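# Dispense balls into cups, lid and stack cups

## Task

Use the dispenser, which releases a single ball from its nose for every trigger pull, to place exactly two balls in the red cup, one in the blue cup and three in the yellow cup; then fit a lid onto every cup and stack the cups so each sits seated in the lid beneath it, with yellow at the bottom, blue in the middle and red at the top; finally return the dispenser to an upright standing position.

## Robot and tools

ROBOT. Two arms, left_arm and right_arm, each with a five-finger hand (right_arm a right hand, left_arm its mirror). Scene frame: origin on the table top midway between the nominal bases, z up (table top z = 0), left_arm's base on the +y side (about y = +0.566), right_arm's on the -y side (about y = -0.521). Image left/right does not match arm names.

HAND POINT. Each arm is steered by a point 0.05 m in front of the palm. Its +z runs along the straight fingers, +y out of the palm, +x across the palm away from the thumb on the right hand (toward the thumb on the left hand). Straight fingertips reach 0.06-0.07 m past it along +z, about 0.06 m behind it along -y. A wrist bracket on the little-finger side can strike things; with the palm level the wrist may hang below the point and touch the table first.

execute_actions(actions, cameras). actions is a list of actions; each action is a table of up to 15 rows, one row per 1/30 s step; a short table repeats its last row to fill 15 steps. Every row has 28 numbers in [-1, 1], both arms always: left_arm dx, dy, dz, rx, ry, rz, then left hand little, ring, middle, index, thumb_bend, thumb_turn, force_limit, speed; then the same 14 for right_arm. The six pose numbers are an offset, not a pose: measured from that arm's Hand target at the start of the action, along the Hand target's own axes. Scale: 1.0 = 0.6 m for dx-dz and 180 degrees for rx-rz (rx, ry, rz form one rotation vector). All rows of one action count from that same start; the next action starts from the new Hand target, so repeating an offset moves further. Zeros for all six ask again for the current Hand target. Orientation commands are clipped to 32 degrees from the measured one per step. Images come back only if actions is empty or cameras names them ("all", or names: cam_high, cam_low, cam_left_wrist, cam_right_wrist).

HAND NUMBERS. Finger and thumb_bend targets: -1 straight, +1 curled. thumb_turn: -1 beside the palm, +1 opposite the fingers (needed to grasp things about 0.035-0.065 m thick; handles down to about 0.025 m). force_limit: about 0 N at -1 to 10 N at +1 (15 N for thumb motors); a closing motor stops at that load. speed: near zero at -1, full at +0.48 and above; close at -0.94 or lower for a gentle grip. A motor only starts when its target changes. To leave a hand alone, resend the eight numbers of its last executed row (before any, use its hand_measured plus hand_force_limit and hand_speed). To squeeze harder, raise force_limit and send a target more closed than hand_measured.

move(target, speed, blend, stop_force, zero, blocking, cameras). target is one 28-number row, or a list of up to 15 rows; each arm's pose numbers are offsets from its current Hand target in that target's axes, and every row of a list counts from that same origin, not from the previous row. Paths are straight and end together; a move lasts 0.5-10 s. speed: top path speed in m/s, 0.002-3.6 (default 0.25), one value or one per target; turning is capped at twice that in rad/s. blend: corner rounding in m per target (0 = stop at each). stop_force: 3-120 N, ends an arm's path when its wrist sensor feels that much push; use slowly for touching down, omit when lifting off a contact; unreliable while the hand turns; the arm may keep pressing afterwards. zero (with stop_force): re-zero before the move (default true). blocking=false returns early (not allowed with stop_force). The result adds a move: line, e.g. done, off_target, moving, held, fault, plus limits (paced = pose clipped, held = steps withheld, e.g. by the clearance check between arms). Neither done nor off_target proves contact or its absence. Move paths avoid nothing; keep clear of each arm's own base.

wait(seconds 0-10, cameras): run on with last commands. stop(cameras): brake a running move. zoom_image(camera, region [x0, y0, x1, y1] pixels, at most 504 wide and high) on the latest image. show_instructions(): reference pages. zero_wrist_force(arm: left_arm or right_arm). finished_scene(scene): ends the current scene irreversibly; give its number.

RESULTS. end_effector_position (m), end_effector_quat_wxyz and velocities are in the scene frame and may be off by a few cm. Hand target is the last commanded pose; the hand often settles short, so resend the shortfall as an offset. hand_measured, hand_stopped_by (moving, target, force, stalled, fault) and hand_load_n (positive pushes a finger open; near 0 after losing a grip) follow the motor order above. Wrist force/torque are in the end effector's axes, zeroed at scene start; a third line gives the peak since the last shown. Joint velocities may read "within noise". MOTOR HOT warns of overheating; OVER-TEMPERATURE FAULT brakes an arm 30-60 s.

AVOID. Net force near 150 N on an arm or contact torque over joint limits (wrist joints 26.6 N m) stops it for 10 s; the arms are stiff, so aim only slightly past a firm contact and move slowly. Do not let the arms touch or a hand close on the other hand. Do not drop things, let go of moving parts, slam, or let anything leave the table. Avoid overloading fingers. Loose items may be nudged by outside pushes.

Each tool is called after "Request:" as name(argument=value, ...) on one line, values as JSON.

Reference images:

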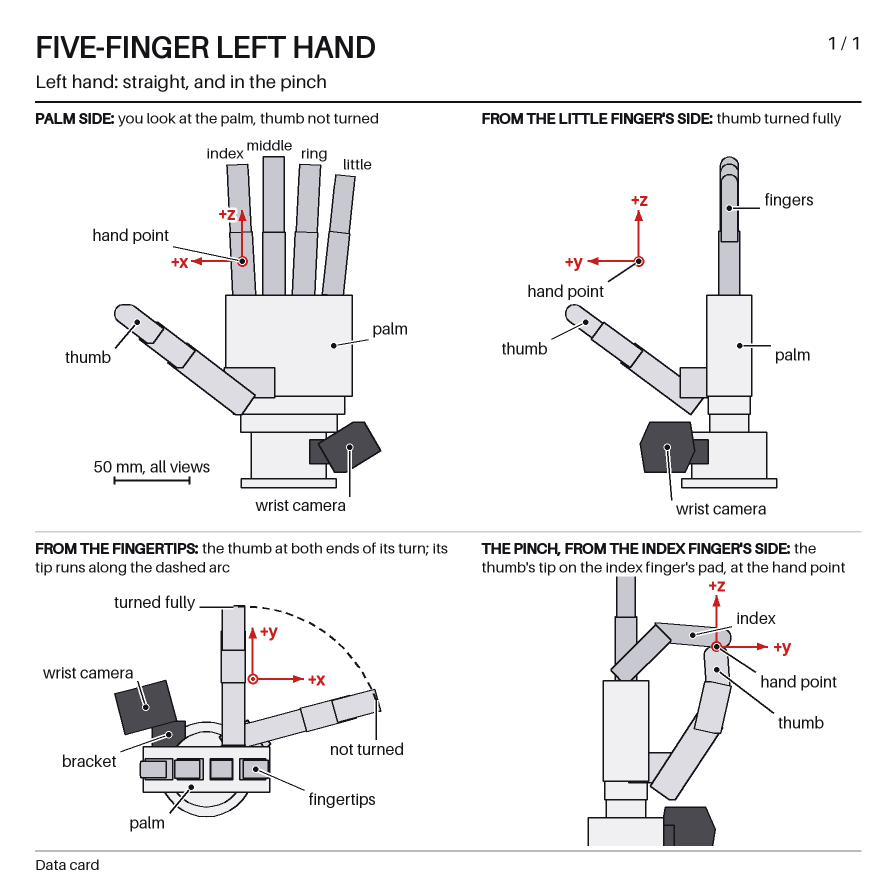

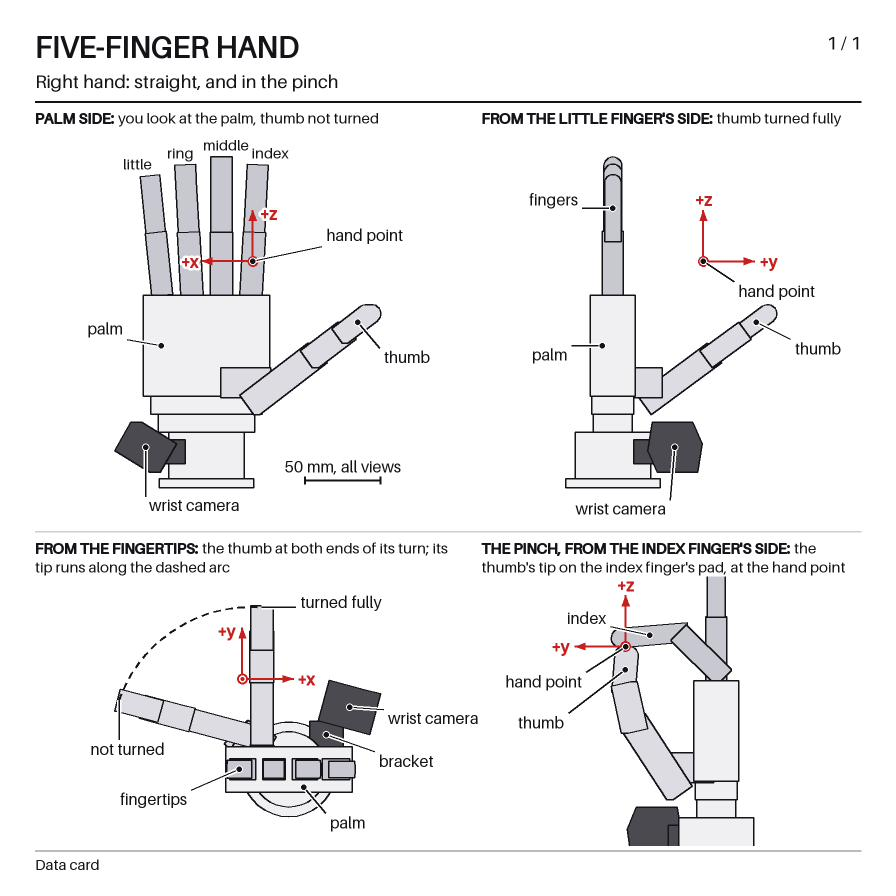

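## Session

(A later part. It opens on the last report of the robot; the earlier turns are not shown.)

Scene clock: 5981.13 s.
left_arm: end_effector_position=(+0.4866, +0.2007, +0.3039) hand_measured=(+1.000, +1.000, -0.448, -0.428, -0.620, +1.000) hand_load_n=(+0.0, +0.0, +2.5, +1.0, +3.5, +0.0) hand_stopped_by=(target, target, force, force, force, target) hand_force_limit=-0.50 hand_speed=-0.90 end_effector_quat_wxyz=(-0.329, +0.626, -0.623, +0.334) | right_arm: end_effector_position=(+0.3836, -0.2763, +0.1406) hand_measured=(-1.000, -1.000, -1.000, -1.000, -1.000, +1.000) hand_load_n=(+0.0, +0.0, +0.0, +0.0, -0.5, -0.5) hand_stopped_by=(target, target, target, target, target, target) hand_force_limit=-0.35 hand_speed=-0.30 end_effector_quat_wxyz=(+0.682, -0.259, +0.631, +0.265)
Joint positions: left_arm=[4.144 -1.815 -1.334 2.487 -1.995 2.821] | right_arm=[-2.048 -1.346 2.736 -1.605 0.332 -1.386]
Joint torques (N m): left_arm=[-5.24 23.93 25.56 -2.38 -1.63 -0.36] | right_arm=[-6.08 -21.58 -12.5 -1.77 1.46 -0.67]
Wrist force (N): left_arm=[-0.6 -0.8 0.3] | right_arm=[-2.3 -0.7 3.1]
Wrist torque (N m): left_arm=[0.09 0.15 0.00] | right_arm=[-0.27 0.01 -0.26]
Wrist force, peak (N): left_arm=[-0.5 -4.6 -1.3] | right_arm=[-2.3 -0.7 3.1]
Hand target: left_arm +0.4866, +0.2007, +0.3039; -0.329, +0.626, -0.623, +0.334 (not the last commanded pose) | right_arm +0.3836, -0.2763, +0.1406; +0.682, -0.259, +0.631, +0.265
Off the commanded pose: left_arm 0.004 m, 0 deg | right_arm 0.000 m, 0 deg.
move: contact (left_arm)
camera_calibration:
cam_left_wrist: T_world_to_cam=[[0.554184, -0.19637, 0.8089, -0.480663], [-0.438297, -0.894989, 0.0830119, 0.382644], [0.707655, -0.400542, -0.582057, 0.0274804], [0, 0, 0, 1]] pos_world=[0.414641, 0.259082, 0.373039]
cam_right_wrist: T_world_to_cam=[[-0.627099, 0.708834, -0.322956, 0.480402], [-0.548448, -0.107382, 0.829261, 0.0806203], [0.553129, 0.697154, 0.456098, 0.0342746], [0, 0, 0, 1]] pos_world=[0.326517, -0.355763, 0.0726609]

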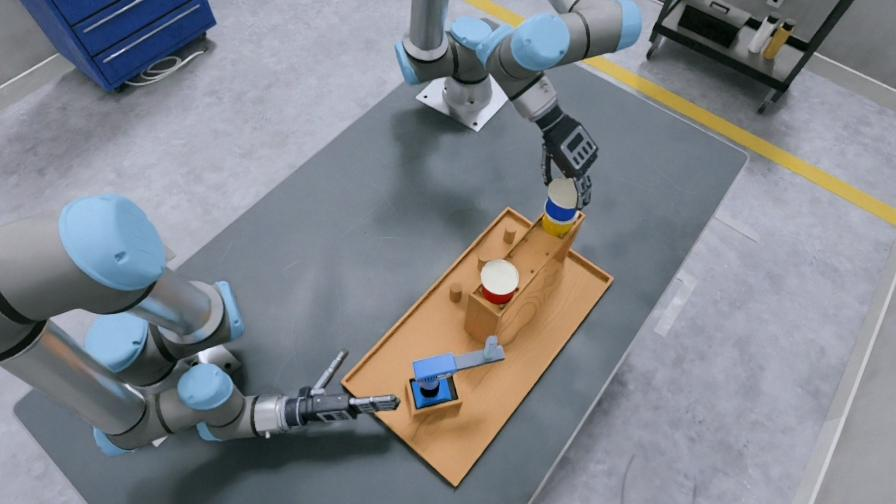

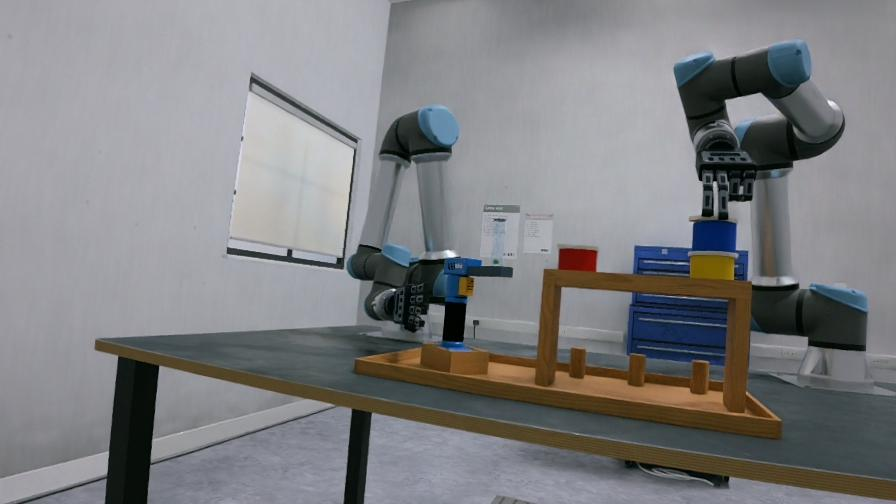

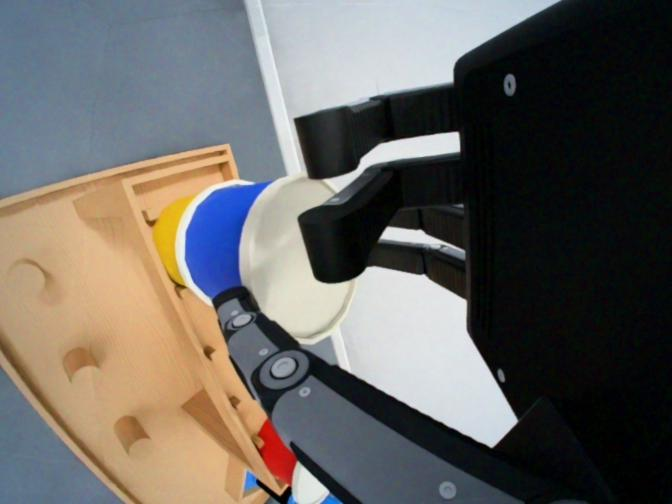

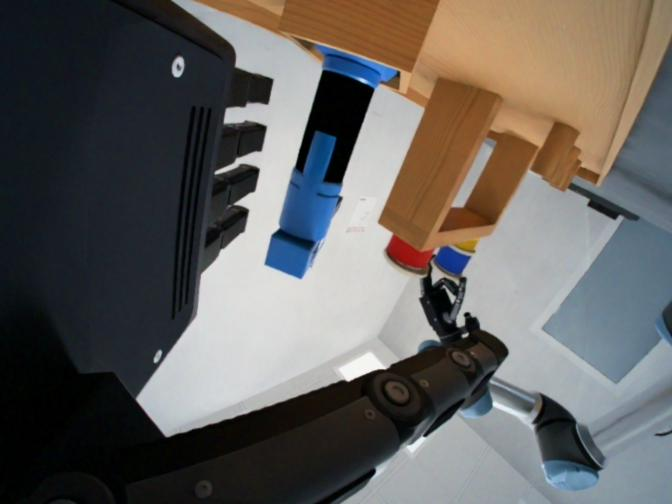

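Request:
move(target=[[0,-0.0083,-0.0056,0,0,0,1,1,-0.4,-0.4,-0.4,1,-0.5,-0.9,0,0,0,0,0,0,-1,-1,-1,-1,-1,1,-0.35,-0.3],[-0.003,-0.0055,-0.0097,0,0,0,1,1,-0.4,-0.4,-0.4,1,-0.5,-0.9,0,0,0,0,0,0,-1,-1,-1,-1,-1,1,-0.35,-0.3]], speed=0.03, cameras=["cam_low","cam_right_wrist","cam_high","cam_left_wrist"])

Request:
zoom_image(camera="cam_low", region=[674, 186, 754, 266])

Request:
zoom_image(camera="cam_high", region=[530, 155, 600, 225])

Request:
zoom_image(camera="cam_right_wrist", region=[410, 220, 490, 300])

Request:
zoom_image(camera="cam_left_wrist", region=[120, 160, 380, 360])

Scene clock: 6005.67 s.
left_arm: end_effector_position=(+0.4837, +0.2025, +0.3098) hand_measured=(+1.000, +1.000, -0.448, -0.428, -0.620, +1.000) hand_load_n=(+0.0, +0.0, +2.5, +0.0, +3.0, +0.5) hand_stopped_by=(target, target, force, force, force, target) hand_force_limit=-0.50 hand_speed=-0.90 end_effector_quat_wxyz=(-0.329, +0.626, -0.623, +0.334) | right_arm: end_effector_position=(+0.3836, -0.2763, +0.1406) hand_measured=(-1.000, -1.000, -1.000, -1.000, -1.000, +1.000) hand_load_n=(+0.0, +0.0, +0.0, +0.0, +0.0, +0.0) hand_stopped_by=(target, target, target, target, target, target) hand_force_limit=-0.35 hand_speed=-0.30 end_effector_quat_wxyz=(+0.682, -0.259, +0.631, +0.265)
Joint positions: left_arm=[4.144 -1.806 -1.329 2.474 -1.994 2.821] | right_arm=[-2.048 -1.346 2.736 -1.605 0.332 -1.386]
Joint torques (N m): left_arm=[10.69 35.96 10.26 1.35 2.09 1.55] | right_arm=[-6.55 -22.24 -12.19 -1.62 1.5 -0.71]
Wrist force (N): left_arm=[-0.6 -0.5 0.2] | right_arm=[-2.0 -0.6 2.8]
Wrist torque (N m): left_arm=[0.10 0.16 0.00] | right_arm=[-0.24 -0.03 -0.25]
Wrist force, peak (N): left_arm=[-0.8 -1.4 0.4] | right_arm=[-2.2 -0.5 3.3]
Hand target: left_arm +0.4836, +0.2026, +0.3098; -0.329, +0.626, -0.623, +0.334 | right_arm +0.3836, -0.2763, +0.1406; +0.682, -0.259, +0.631, +0.265
Off the commanded pose: left_arm 0.000 m, 0 deg | right_arm 0.000 m, 0 deg.
move: done
camera_calibration:
cam_left_wrist: T_world_to_cam=[[0.554184, -0.19637, 0.8089, -0.483611], [-0.438297, -0.894989, 0.0830119, 0.38253], [0.707655, -0.400542, -0.582057, 0.0336751], [0, 0, 0, 1]] pos_world=[0.411841, 0.260882, 0.379039]
cam_right_wrist: T_world_to_cam=[[-0.627099, 0.708834, -0.322956, 0.480402], [-0.548448, -0.107382, 0.829261, 0.0806203], [0.553129, 0.697154, 0.456098, 0.0342746], [0, 0, 0, 1]] pos_world=[0.326517, -0.355763, 0.0726609]

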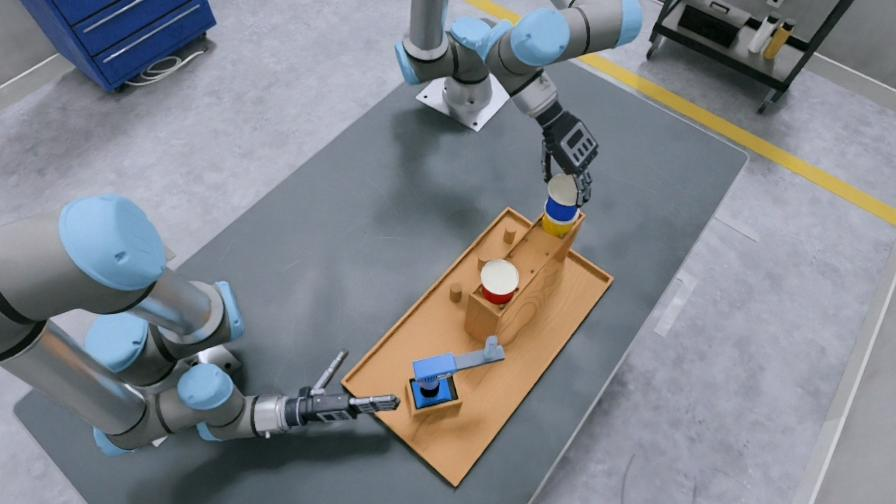

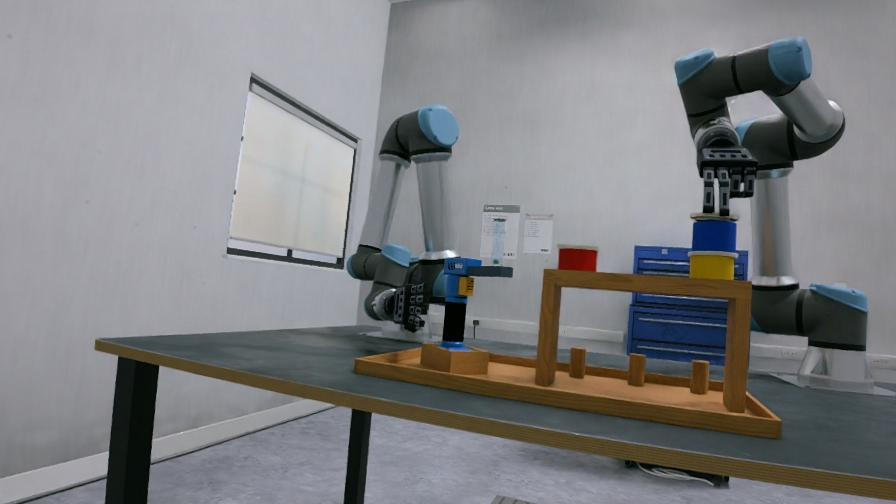

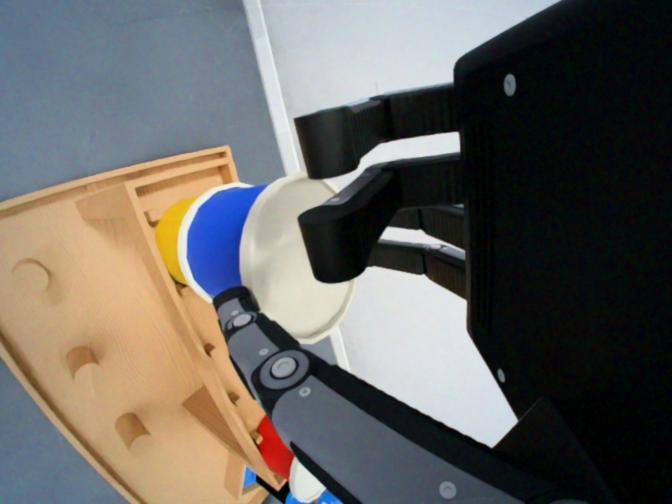

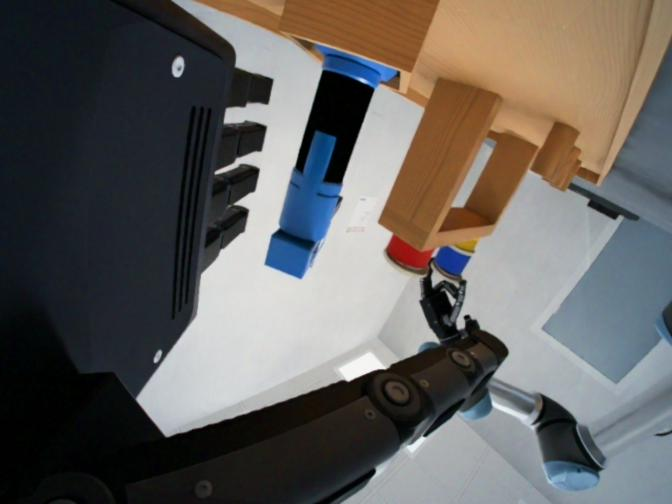

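Scaled by 6.300 from the camera's 896x504 image, which has a finer 1280x720 frame.

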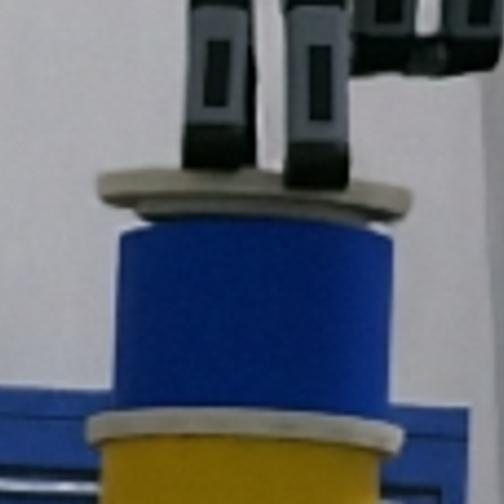

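Scaled by 7.200 from the camera's 896x504 image, which has a finer 1280x720 frame.

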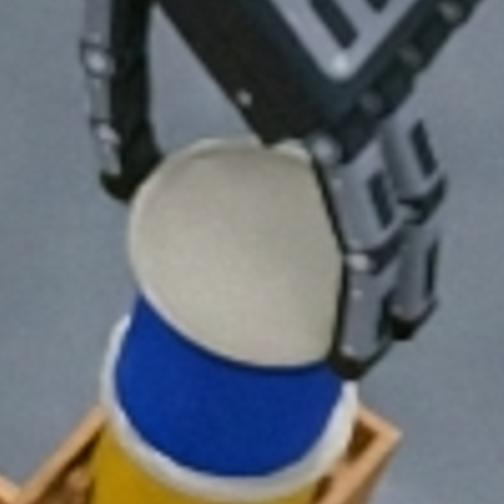

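Scaled by 6.300 from the camera's 672x504 image, which has a finer 960x720 frame.

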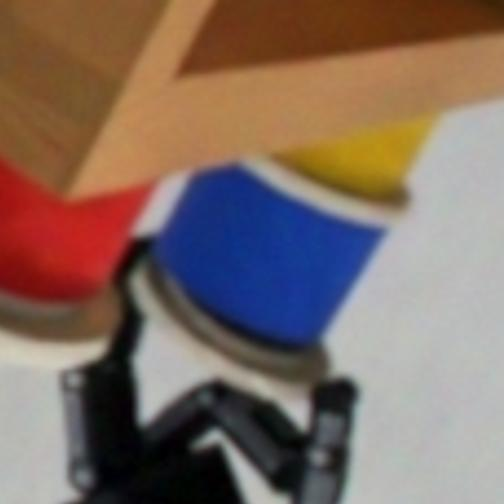

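Scaled by 1.938 from the camera's 672x504 image, which has a finer 960x720 frame.

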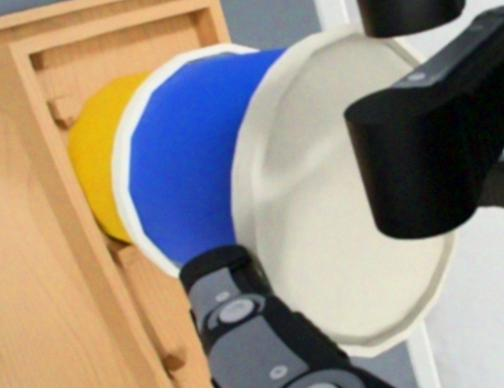

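Request:
move(target=[-0.001,0.0138,0.0093,0,0,0,1,1,-0.4,-0.4,-0.4,1,-0.5,-0.9,0,0,0,0,0,0,-1,-1,-1,-1,-1,1,-0.35,-0.3], speed=0.02, stop_force=4, cameras=["cam_low","cam_right_wrist","cam_high","cam_left_wrist"])

Request:
zoom_image(camera="cam_low", region=[674, 186, 754, 266])

Request:
zoom_image(camera="cam_right_wrist", region=[410, 220, 490, 300])

Scene clock: 6021.20 s.
left_arm: end_effector_position=(+0.4837, +0.2029, +0.3033) hand_measured=(+1.000, +1.000, -0.448, -0.428, -0.620, +1.000) hand_load_n=(+0.5, +0.0, +3.0, +0.5, +3.5, +0.5) hand_stopped_by=(target, target, force, force, force, target) hand_force_limit=-0.50 hand_speed=-0.90 end_effector_quat_wxyz=(-0.329, +0.626, -0.623, +0.334) | right_arm: end_effector_position=(+0.3836, -0.2763, +0.1406) hand_measured=(-1.000, -1.000, -1.000, -1.000, -1.000, +1.000) hand_load_n=(+0.0, +0.0, +0.0, +0.0, +0.0, -0.5) hand_stopped_by=(target, target, target, target, target, target) hand_force_limit=-0.35 hand_speed=-0.30 end_effector_quat_wxyz=(+0.682, -0.259, +0.631, +0.265)
Joint positions: left_arm=[4.145 -1.805 -1.347 2.491 -1.994 2.822] | right_arm=[-2.048 -1.346 2.736 -1.605 0.332 -1.386]
Joint torques (N m): left_arm=[-8.68 20.34 25.57 -2.26 -1.2 -0.95] | right_arm=[-6.4 -22.5 -11.81 -1.71 1.45 -0.69]
Wrist force (N): left_arm=[-0.6 -0.8 0.2] | right_arm=[-2.0 -0.6 3.0]
Wrist torque (N m): left_arm=[0.09 0.14 -0.09] | right_arm=[-0.25 -0.03 -0.25]
Wrist force, peak (N): left_arm=[-0.4 -4.7 -1.4] | right_arm=[-2.3 -0.9 3.1]
Hand target: left_arm +0.4836, +0.2029, +0.3033; -0.329, +0.626, -0.623, +0.334 (not the last commanded pose) | right_arm +0.3836, -0.2763, +0.1406; +0.682, -0.259, +0.631, +0.265
Off the commanded pose: left_arm 0.003 m, 0 deg | right_arm 0.000 m, 0 deg.
move: contact (left_arm)
camera_calibration:
cam_left_wrist: T_world_to_cam=[[0.554193, -0.196352, 0.808898, -0.478227], [-0.438286, -0.894993, 0.0830279, 0.383374], [0.707655, -0.400542, -0.582057, 0.0301227], [0, 0, 0, 1]] pos_world=[0.411741, 0.261282, 0.372539]
cam_right_wrist: T_world_to_cam=[[-0.627099, 0.708834, -0.322956, 0.480402], [-0.548448, -0.107382, 0.829261, 0.0806203], [0.553129, 0.697154, 0.456098, 0.0342746], [0, 0, 0, 1]] pos_world=[0.326517, -0.355763, 0.0726609]

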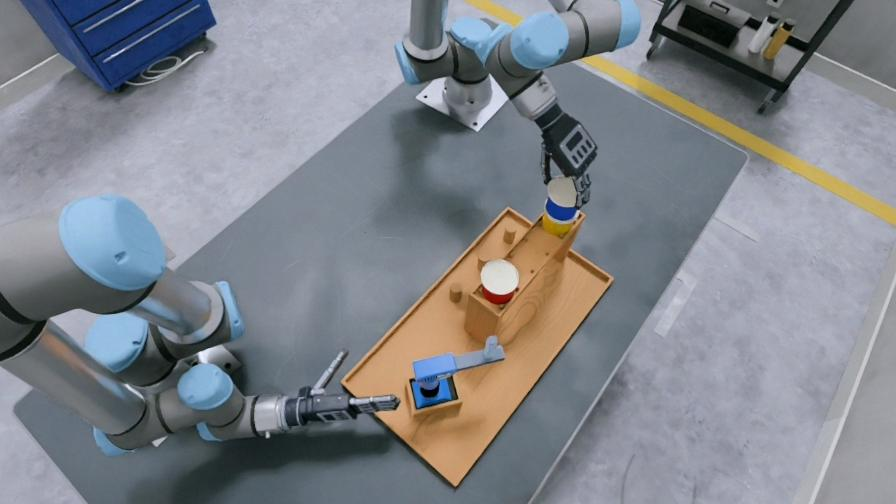

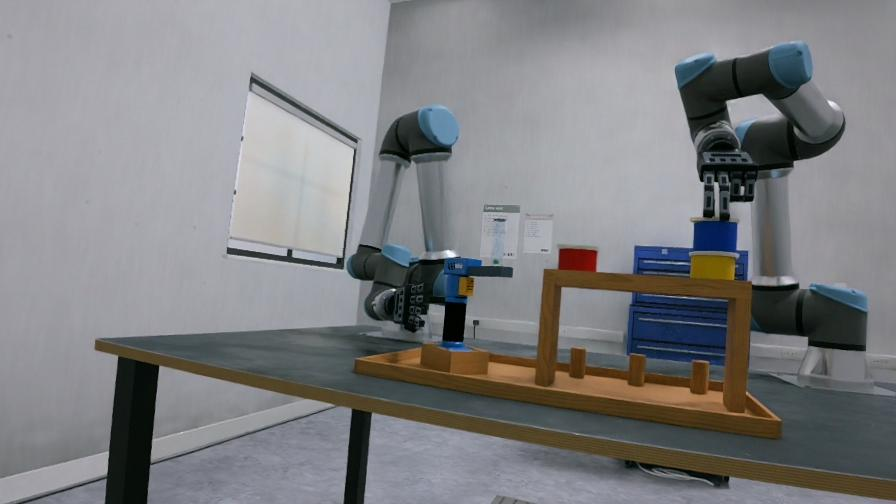

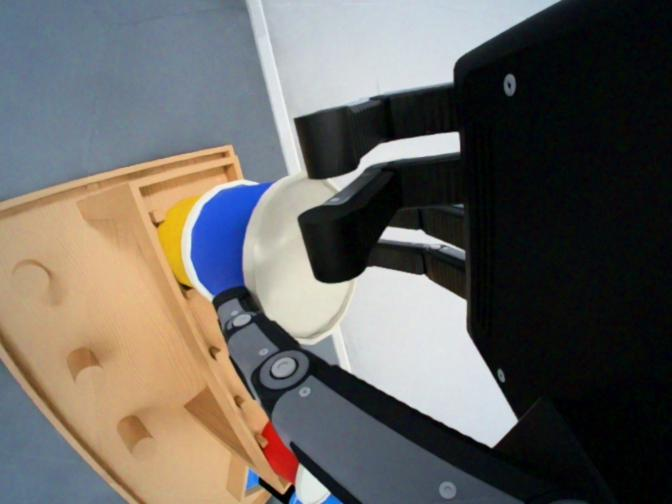

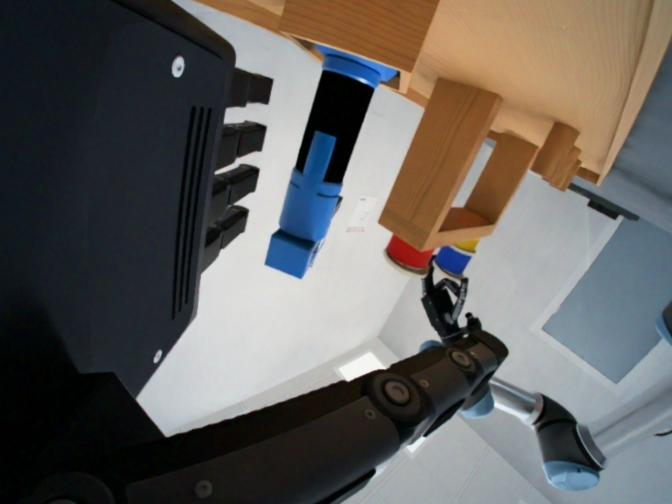

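Scaled by 6.300 from the camera's 896x504 image, which has a finer 1280x720 frame.

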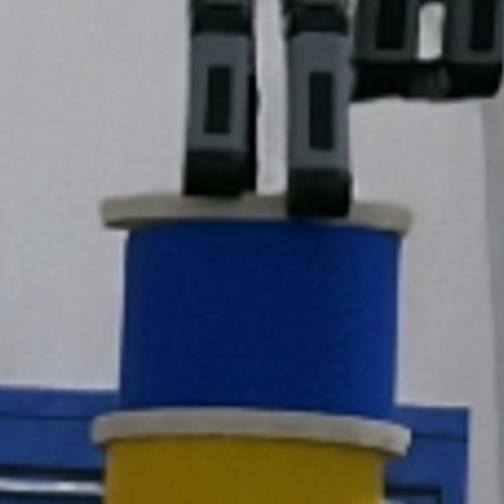

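Scaled by 6.300 from the camera's 672x504 image, which has a finer 960x720 frame.

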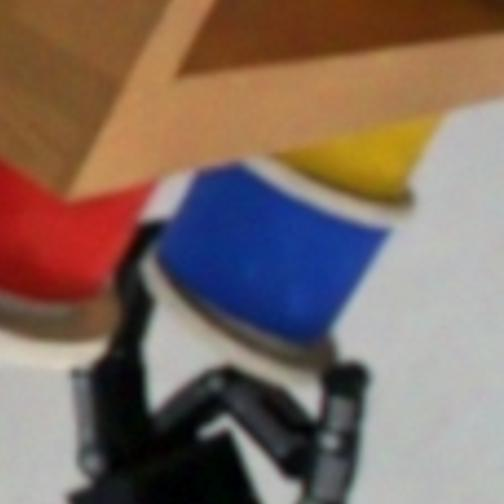

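Request:
move(target=[[0,0,0,0,0,0,1,1,-0.8,-0.8,-0.8,1,-0.5,-0.9,0,0,0,0,0,0,-1,-1,-1,-1,-1,1,-0.35,-0.3],[0,-0.0828,-0.056,0,0,0,1,1,-0.8,-0.8,-0.8,1,-0.5,-0.9,0,0,0,0,0,0,-1,-1,-1,-1,-1,1,-0.35,-0.3]], speed=0.06, cameras=["cam_low","cam_right_wrist","cam_high","cam_left_wrist"])

Request:
zoom_image(camera="cam_low", region=[674, 206, 754, 286])

Request:
zoom_image(camera="cam_right_wrist", region=[410, 220, 490, 300])

Request:
zoom_image(camera="cam_high", region=[530, 165, 600, 235])

Scene clock: 6048.30 s.
left_arm: end_effector_position=(+0.4836, +0.2034, +0.3632) hand_measured=(+1.000, +1.000, -0.800, -0.800, -0.800, +1.000) hand_load_n=(+0.0, +0.0, +0.0, +0.0, +0.0, -0.5) hand_stopped_by=(target, target, target, target, target, target) hand_force_limit=-0.50 hand_speed=-0.90 end_effector_quat_wxyz=(-0.329, +0.626, -0.623, +0.334) | right_arm: end_effector_position=(+0.3836, -0.2763, +0.1406) hand_measured=(-1.000, -1.000, -1.000, -1.000, -1.000, +1.000) hand_load_n=(+0.0, +0.0, +0.0, +0.0, +0.0, -0.5) hand_stopped_by=(target, target, target, target, target, target) hand_force_limit=-0.35 hand_speed=-0.30 end_effector_quat_wxyz=(+0.682, -0.259, +0.631, +0.265)
Joint positions: left_arm=[4.146 -1.814 -1.183 2.336 -1.993 2.822] | right_arm=[-2.048 -1.346 2.736 -1.605 0.332 -1.386]
Joint torques (N m): left_arm=[9.33 20.19 26.15 -2.42 -0.89 -1.46] | right_arm=[-6.49 -21.91 -12.3 -1.7 1.56 -0.72]
Wrist force (N): left_arm=[-0.6 -1.0 0.3] | right_arm=[-2.0 -0.6 3.0]
Wrist torque (N m): left_arm=[0.04 0.15 -0.18] | right_arm=[-0.25 -0.04 -0.25]
Wrist force, peak (N): left_arm=[-0.8 -1.2 0.4] | right_arm=[-2.1 -0.7 3.4]
Hand target: left_arm +0.4836, +0.2034, +0.3633; -0.329, +0.626, -0.623, +0.334 | right_arm +0.3836, -0.2763, +0.1406; +0.682, -0.259, +0.631, +0.265
Off the commanded pose: left_arm 0.000 m, 0 deg | right_arm 0.000 m, 0 deg.
move: done
camera_calibration:
cam_left_wrist: T_world_to_cam=[[0.554089, -0.19638, 0.808963, -0.526423], [-0.438397, -0.894939, 0.0830236, 0.378846], [0.707668, -0.400649, -0.581968, 0.0651854], [0, 0, 0, 1]] pos_world=[0.411641, 0.261782, 0.432339]
cam_right_wrist: T_world_to_cam=[[-0.627099, 0.708834, -0.322956, 0.480402], [-0.548448, -0.107382, 0.829261, 0.0806203], [0.553129, 0.697154, 0.456098, 0.0342746], [0, 0, 0, 1]] pos_world=[0.326517, -0.355763, 0.0726609]

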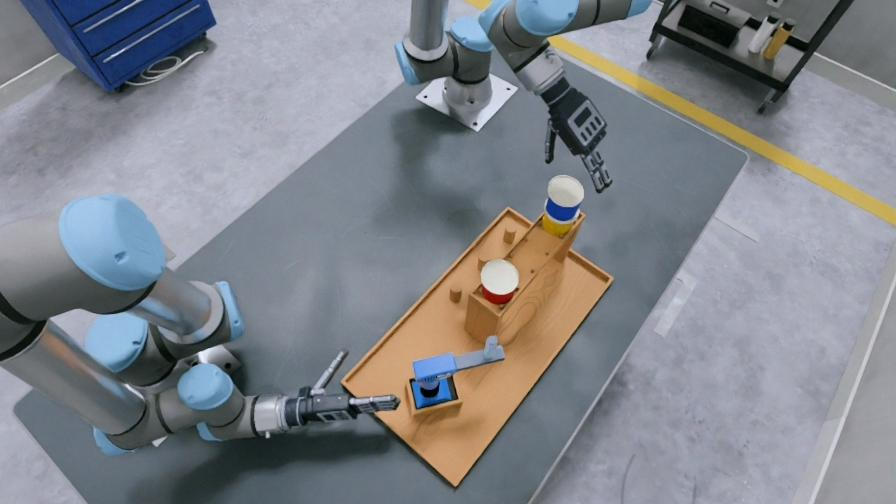

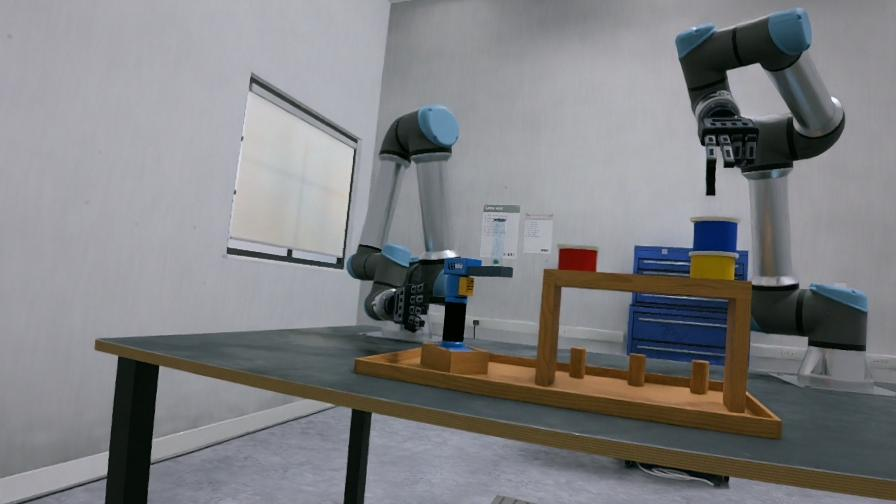

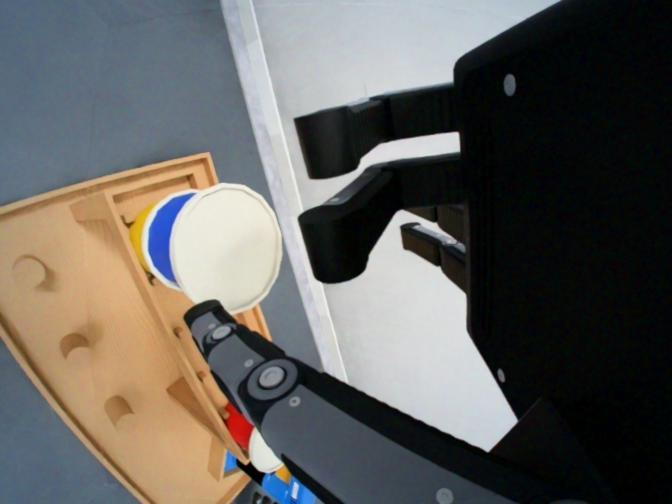

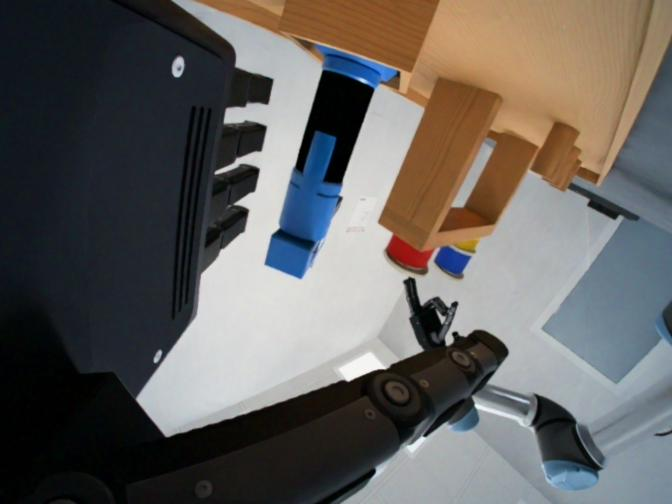

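Scaled by 6.300 from the camera's 896x504 image, which has a finer 1280x720 frame.

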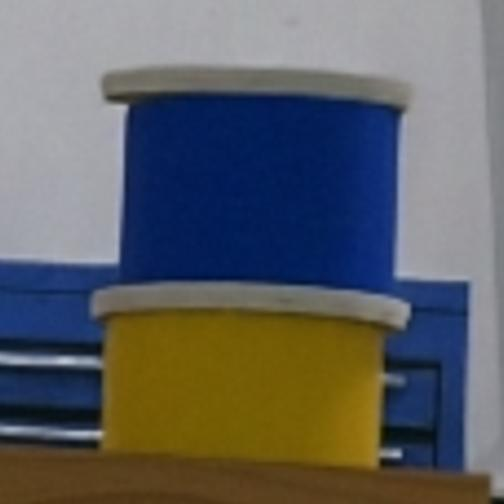

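Scaled by 6.300 from the camera's 672x504 image, which has a finer 960x720 frame.

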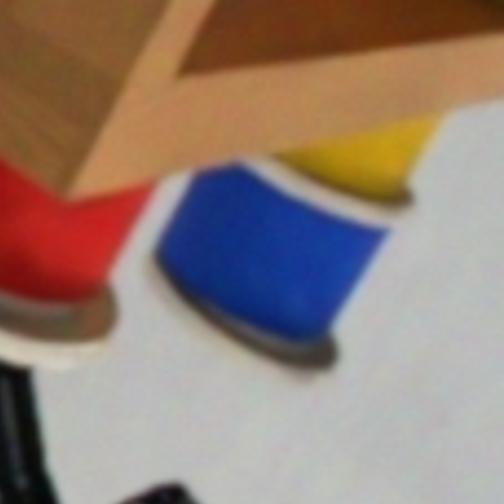

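Scaled by 7.200 from the camera's 896x504 image, which has a finer 1280x720 frame.

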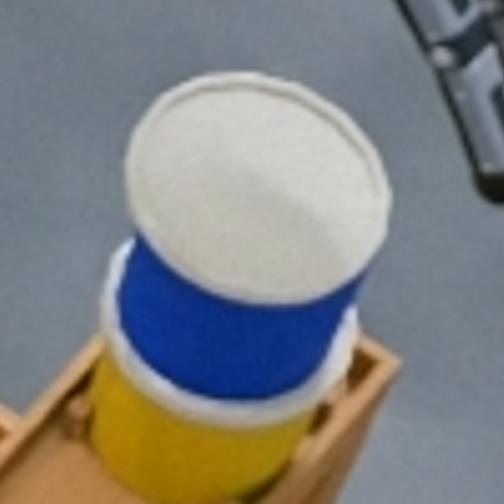

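Request:
move(target=[[0.349,0.001,-0.0015,0,0,0,1,1,-0.8,-0.8,-0.8,1,-0.5,-0.9,0,0,0,0,0,0,-1,-1,-1,-1,-1,1,-0.35,-0.3],[0.349,0.0746,0.0482,0,0,0,1,1,-0.8,-0.8,-0.8,1,-0.5,-0.9,0,0,0,0,0,0,-1,-1,-1,-1,-1,1,-0.35,-0.3]], blend=[0.02,0], cameras=["cam_low","cam_right_wrist"])

Scene clock: 6122.83 s.
left_arm: end_effector_position=(+0.4825, -0.0064, +0.3121) hand_measured=(+1.000, +1.000, -0.800, -0.800, -0.800, +1.000) hand_load_n=(+0.0, +0.0, +0.0, +0.0, +0.0, +0.0) hand_stopped_by=(target, target, target, target, target, target) hand_force_limit=-0.50 hand_speed=-0.90 end_effector_quat_wxyz=(-0.329, +0.626, -0.623, +0.335) | right_arm: end_effector_position=(+0.3836, -0.2763, +0.1406) hand_measured=(-1.000, -1.000, -1.000, -1.000, -1.000, +1.000) hand_load_n=(+0.0, +0.0, +0.0, +0.0, +0.0, +0.0) hand_stopped_by=(target, target, target, target, target, target) hand_force_limit=-0.35 hand_speed=-0.30 end_effector_quat_wxyz=(+0.682, -0.259, +0.631, +0.265)
Joint positions: left_arm=[3.828 -2.349 -0.516 2.077 -2.232 2.577] | right_arm=[-2.048 -1.346 2.736 -1.605 0.332 -1.386]
Joint torques (N m): left_arm=[-11.08 37.4 25.36 1 -3.41 -1.51] | right_arm=[-6.38 -21.97 -12.77 -1.47 1.28 -0.61]
Wrist force (N): left_arm=[-0.6 -0.8 0.2] | right_arm=[-2.0 -0.6 3.2]
Wrist torque (N m): left_arm=[0.07 0.11 0.05] | right_arm=[-0.27 -0.04 -0.25]
Wrist force, peak (N): left_arm=[-1.5 -1.1 0.6] | right_arm=[-2.2 -0.7 3.4]
Hand target: left_arm +0.4826, -0.0064, +0.3119; -0.329, +0.626, -0.623, +0.334 | right_arm +0.3836, -0.2763, +0.1406; +0.682, -0.259, +0.631, +0.265
Off the commanded pose: left_arm 0.000 m, 0 deg | right_arm 0.000 m, 0 deg.
move: done
camera_calibration:
cam_right_wrist: T_world_to_cam=[[-0.627099, 0.708834, -0.322956, 0.480402], [-0.548448, -0.107382, 0.829261, 0.0806203], [0.553129, 0.697154, 0.456098, 0.0342746], [0, 0, 0, 1]] pos_world=[0.326517, -0.355763, 0.0726609]
Images, in order (width x height): cam_low 896x504, cam_right_wrist 672x504.

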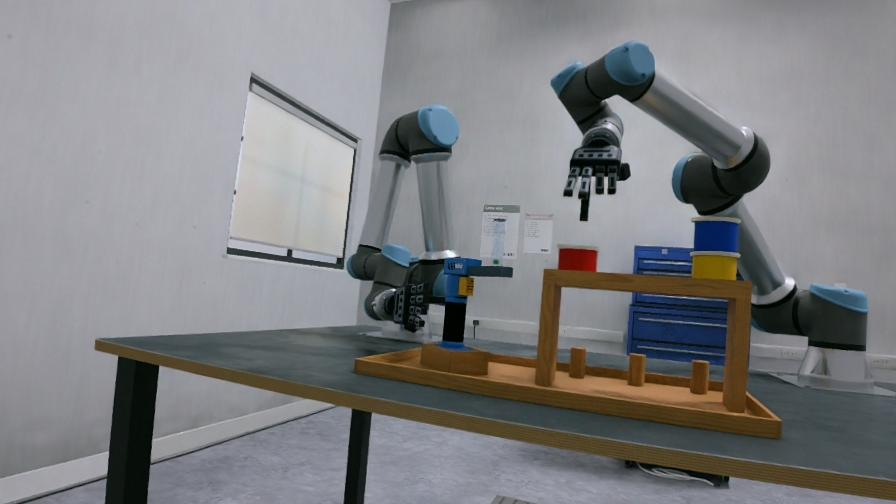

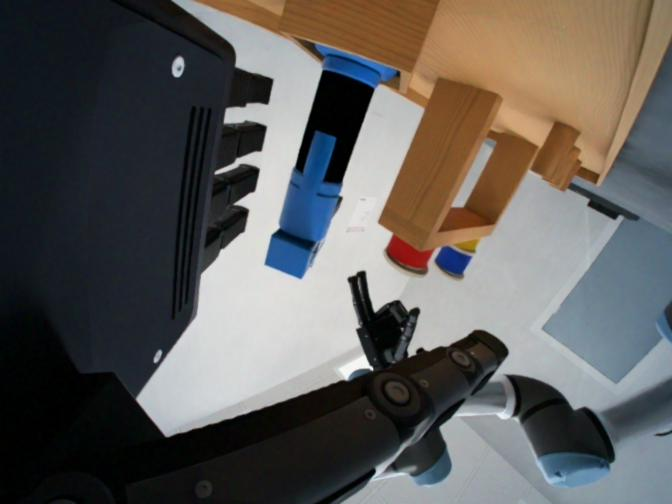

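Request:
move(target=[[0,0.0847,0.0573,0,0,0,1,1,-0.8,-0.8,-0.8,1,-0.5,-0.9,0,0,0,0,0,0,-1,-1,-1,-1,-1,1,-0.35,-0.3],[0,0.0847,0.0573,0,0,0,1,1,-0.4,-0.4,-0.4,1,-0.5,-0.9,0,0,0,0,0,0,-1,-1,-1,-1,-1,1,-0.35,-0.3]], speed=0.06, cameras=["cam_low","cam_right_wrist"])

Scene clock: 6137.63 s.
left_arm: end_effector_position=(+0.4826, -0.0070, +0.2505) hand_measured=(+1.000, +1.000, -0.448, -0.428, -0.616, +1.000) hand_load_n=(+0.0, +0.0, +4.5, +2.5, +4.5, +0.5) hand_stopped_by=(target, target, force, force, force, target) hand_force_limit=-0.50 hand_speed=-0.90 end_effector_quat_wxyz=(-0.329, +0.626, -0.623, +0.334) | right_arm: end_effector_position=(+0.3836, -0.2763, +0.1406) hand_measured=(-1.000, -1.000, -1.000, -1.000, -1.000, +1.000) hand_load_n=(+0.0, +0.0, +0.0, +0.0, +0.0, -0.5) hand_stopped_by=(target, target, target, target, target, target) hand_force_limit=-0.35 hand_speed=-0.30 end_effector_quat_wxyz=(+0.682, -0.259, +0.631, +0.265)
Joint positions: left_arm=[3.827 -2.308 -0.749 2.268 -2.233 2.576] | right_arm=[-2.048 -1.346 2.736 -1.605 0.332 -1.386]
Joint torques (N m): left_arm=[9.51 49.48 9.48 0.28 1.74 1.5] | right_arm=[-6.41 -21.94 -12.14 -1.49 1.53 -0.67]
Wrist force (N): left_arm=[-0.4 -3.4 -0.2] | right_arm=[-1.9 -0.7 3.0]
Wrist torque (N m): left_arm=[0.10 0.14 -0.09] | right_arm=[-0.27 -0.05 -0.24]
Wrist force, peak (N): left_arm=[-0.5 -3.8 0.0] | right_arm=[-2.2 -1.0 3.2]
Hand target: left_arm +0.4826, -0.0070, +0.2505; -0.329, +0.626, -0.623, +0.334 | right_arm +0.3836, -0.2763, +0.1406; +0.682, -0.259, +0.631, +0.265
Off the commanded pose: left_arm 0.000 m, 0 deg | right_arm 0.000 m, 0 deg.
move: done
camera_calibration:
cam_right_wrist: T_world_to_cam=[[-0.627099, 0.708834, -0.322956, 0.480402], [-0.548448, -0.107382, 0.829261, 0.0806203], [0.553129, 0.697154, 0.456098, 0.0342746], [0, 0, 0, 1]] pos_world=[0.326517, -0.355763, 0.0726609]
Images, in order (width x height): cam_low 896x504, cam_right_wrist 672x504.

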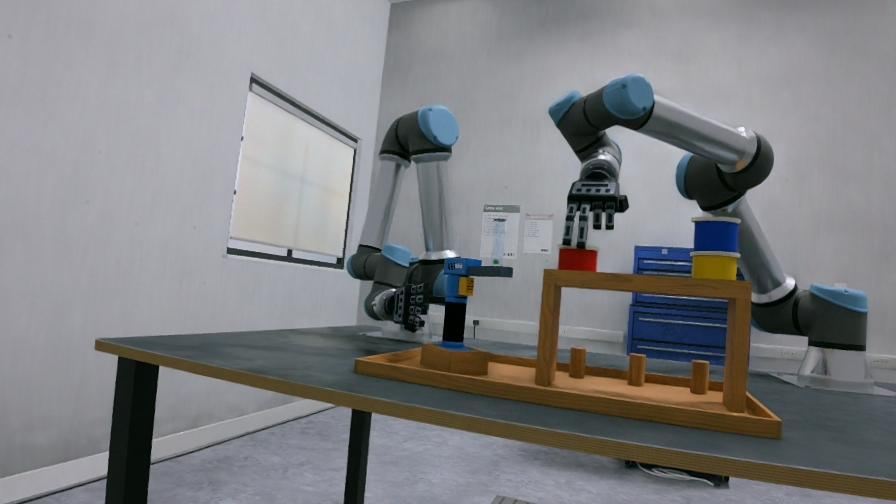

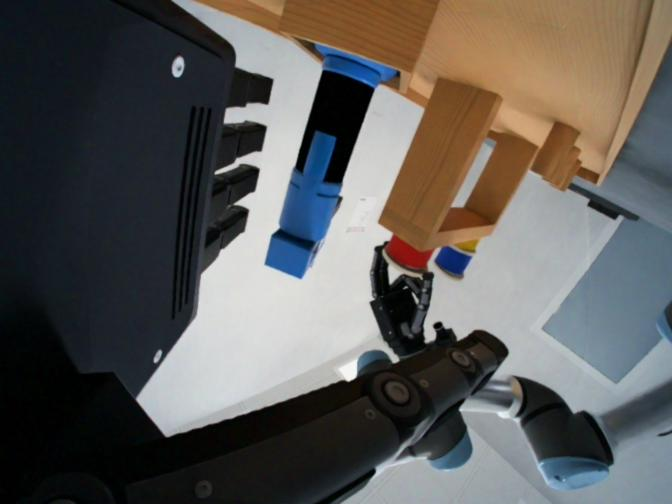

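Request:
move(target=[0,-0.055,-0.0373,0,0,0,1,1,-0.4,-0.4,-0.4,1,-0.5,-0.9,0,0,0,0,0,0,-1,-1,-1,-1,-1,1,-0.35,-0.3], speed=0.04, cameras=["cam_low","cam_right_wrist"])

Request:
zoom_image(camera="cam_low", region=[500, 160, 780, 320])

Scene clock: 6157.67 s.
left_arm: end_effector_position=(+0.4825, -0.0066, +0.2903) hand_measured=(+1.000, +1.000, -0.448, -0.428, -0.616, +1.000) hand_load_n=(+0.0, +0.0, +4.0, +0.5, +4.5, +0.5) hand_stopped_by=(target, target, force, force, force, target) hand_force_limit=-0.50 hand_speed=-0.90 end_effector_quat_wxyz=(-0.329, +0.626, -0.623, +0.334) | right_arm: end_effector_position=(+0.3836, -0.2763, +0.1406) hand_measured=(-1.000, -1.000, -1.000, -1.000, -1.000, +1.000) hand_load_n=(+0.0, +0.0, +0.0, +0.0, +0.0, +0.0) hand_stopped_by=(target, target, target, target, target, target) hand_force_limit=-0.35 hand_speed=-0.30 end_effector_quat_wxyz=(+0.682, -0.259, +0.631, +0.265)
Joint positions: left_arm=[3.828 -2.328 -0.612 2.15 -2.232 2.577] | right_arm=[-2.048 -1.346 2.736 -1.605 0.332 -1.386]
Joint torques (N m): left_arm=[6.13 37.2 24.83 -2.91 -2.5 -1.5] | right_arm=[-5.96 -22.53 -11.97 -1.49 1.5 -0.8]
Wrist force (N): left_arm=[-0.6 -0.5 0.1] | right_arm=[-1.9 -0.9 3.1]
Wrist torque (N m): left_arm=[0.12 0.11 -0.14] | right_arm=[-0.31 -0.05 -0.26]
Wrist force, peak (N): left_arm=[-0.6 -3.9 0.1] | right_arm=[-2.4 -0.7 3.1]
Hand target: left_arm +0.4825, -0.0066, +0.2904; -0.329, +0.626, -0.623, +0.334 | right_arm +0.3836, -0.2763, +0.1406; +0.682, -0.259, +0.631, +0.265
Off the commanded pose: left_arm 0.000 m, 0 deg | right_arm 0.000 m, 0 deg.
move: done
camera_calibration:
cam_right_wrist: T_world_to_cam=[[-0.627099, 0.708834, -0.322956, 0.480402], [-0.548448, -0.107382, 0.829261, 0.0806203], [0.553129, 0.697154, 0.456098, 0.0342746], [0, 0, 0, 1]] pos_world=[0.326517, -0.355763, 0.0726609]
Images, in order (width x height): cam_low 896x504, cam_right_wrist 672x504.

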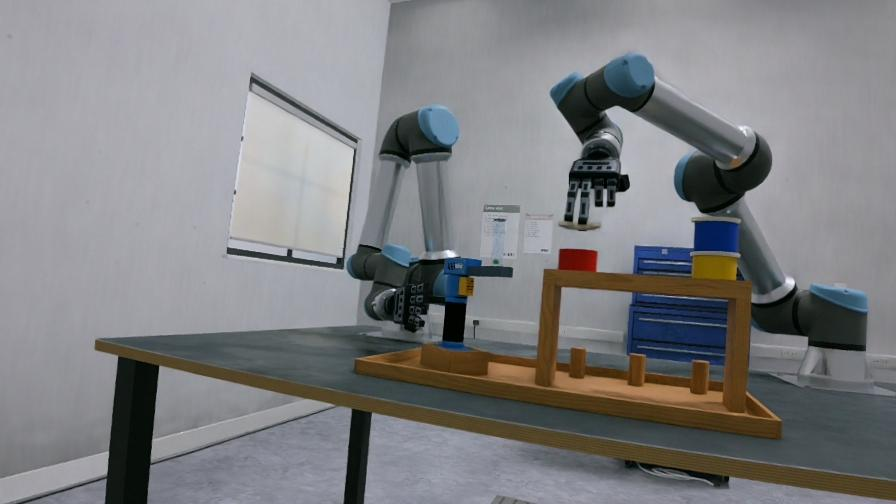

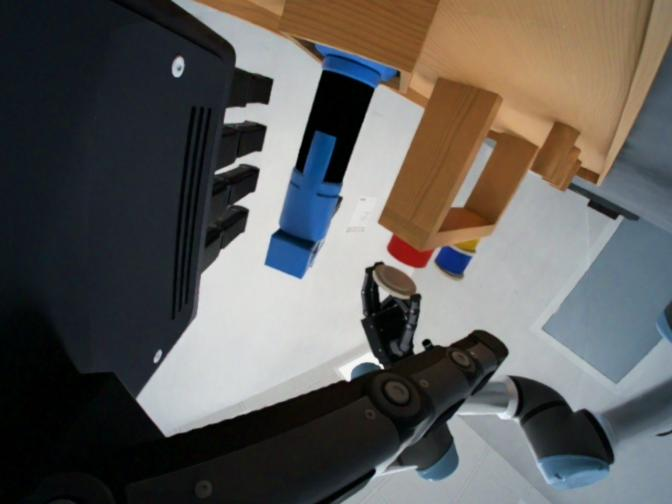

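Scaled by 1.800 from the camera's 896x504 image, which has a finer 1280x720 frame.

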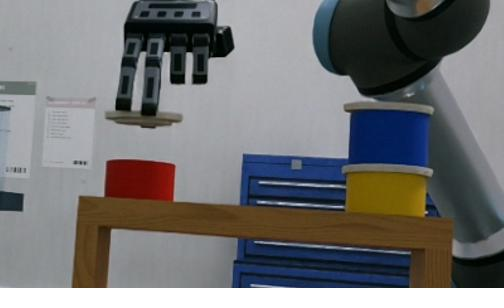

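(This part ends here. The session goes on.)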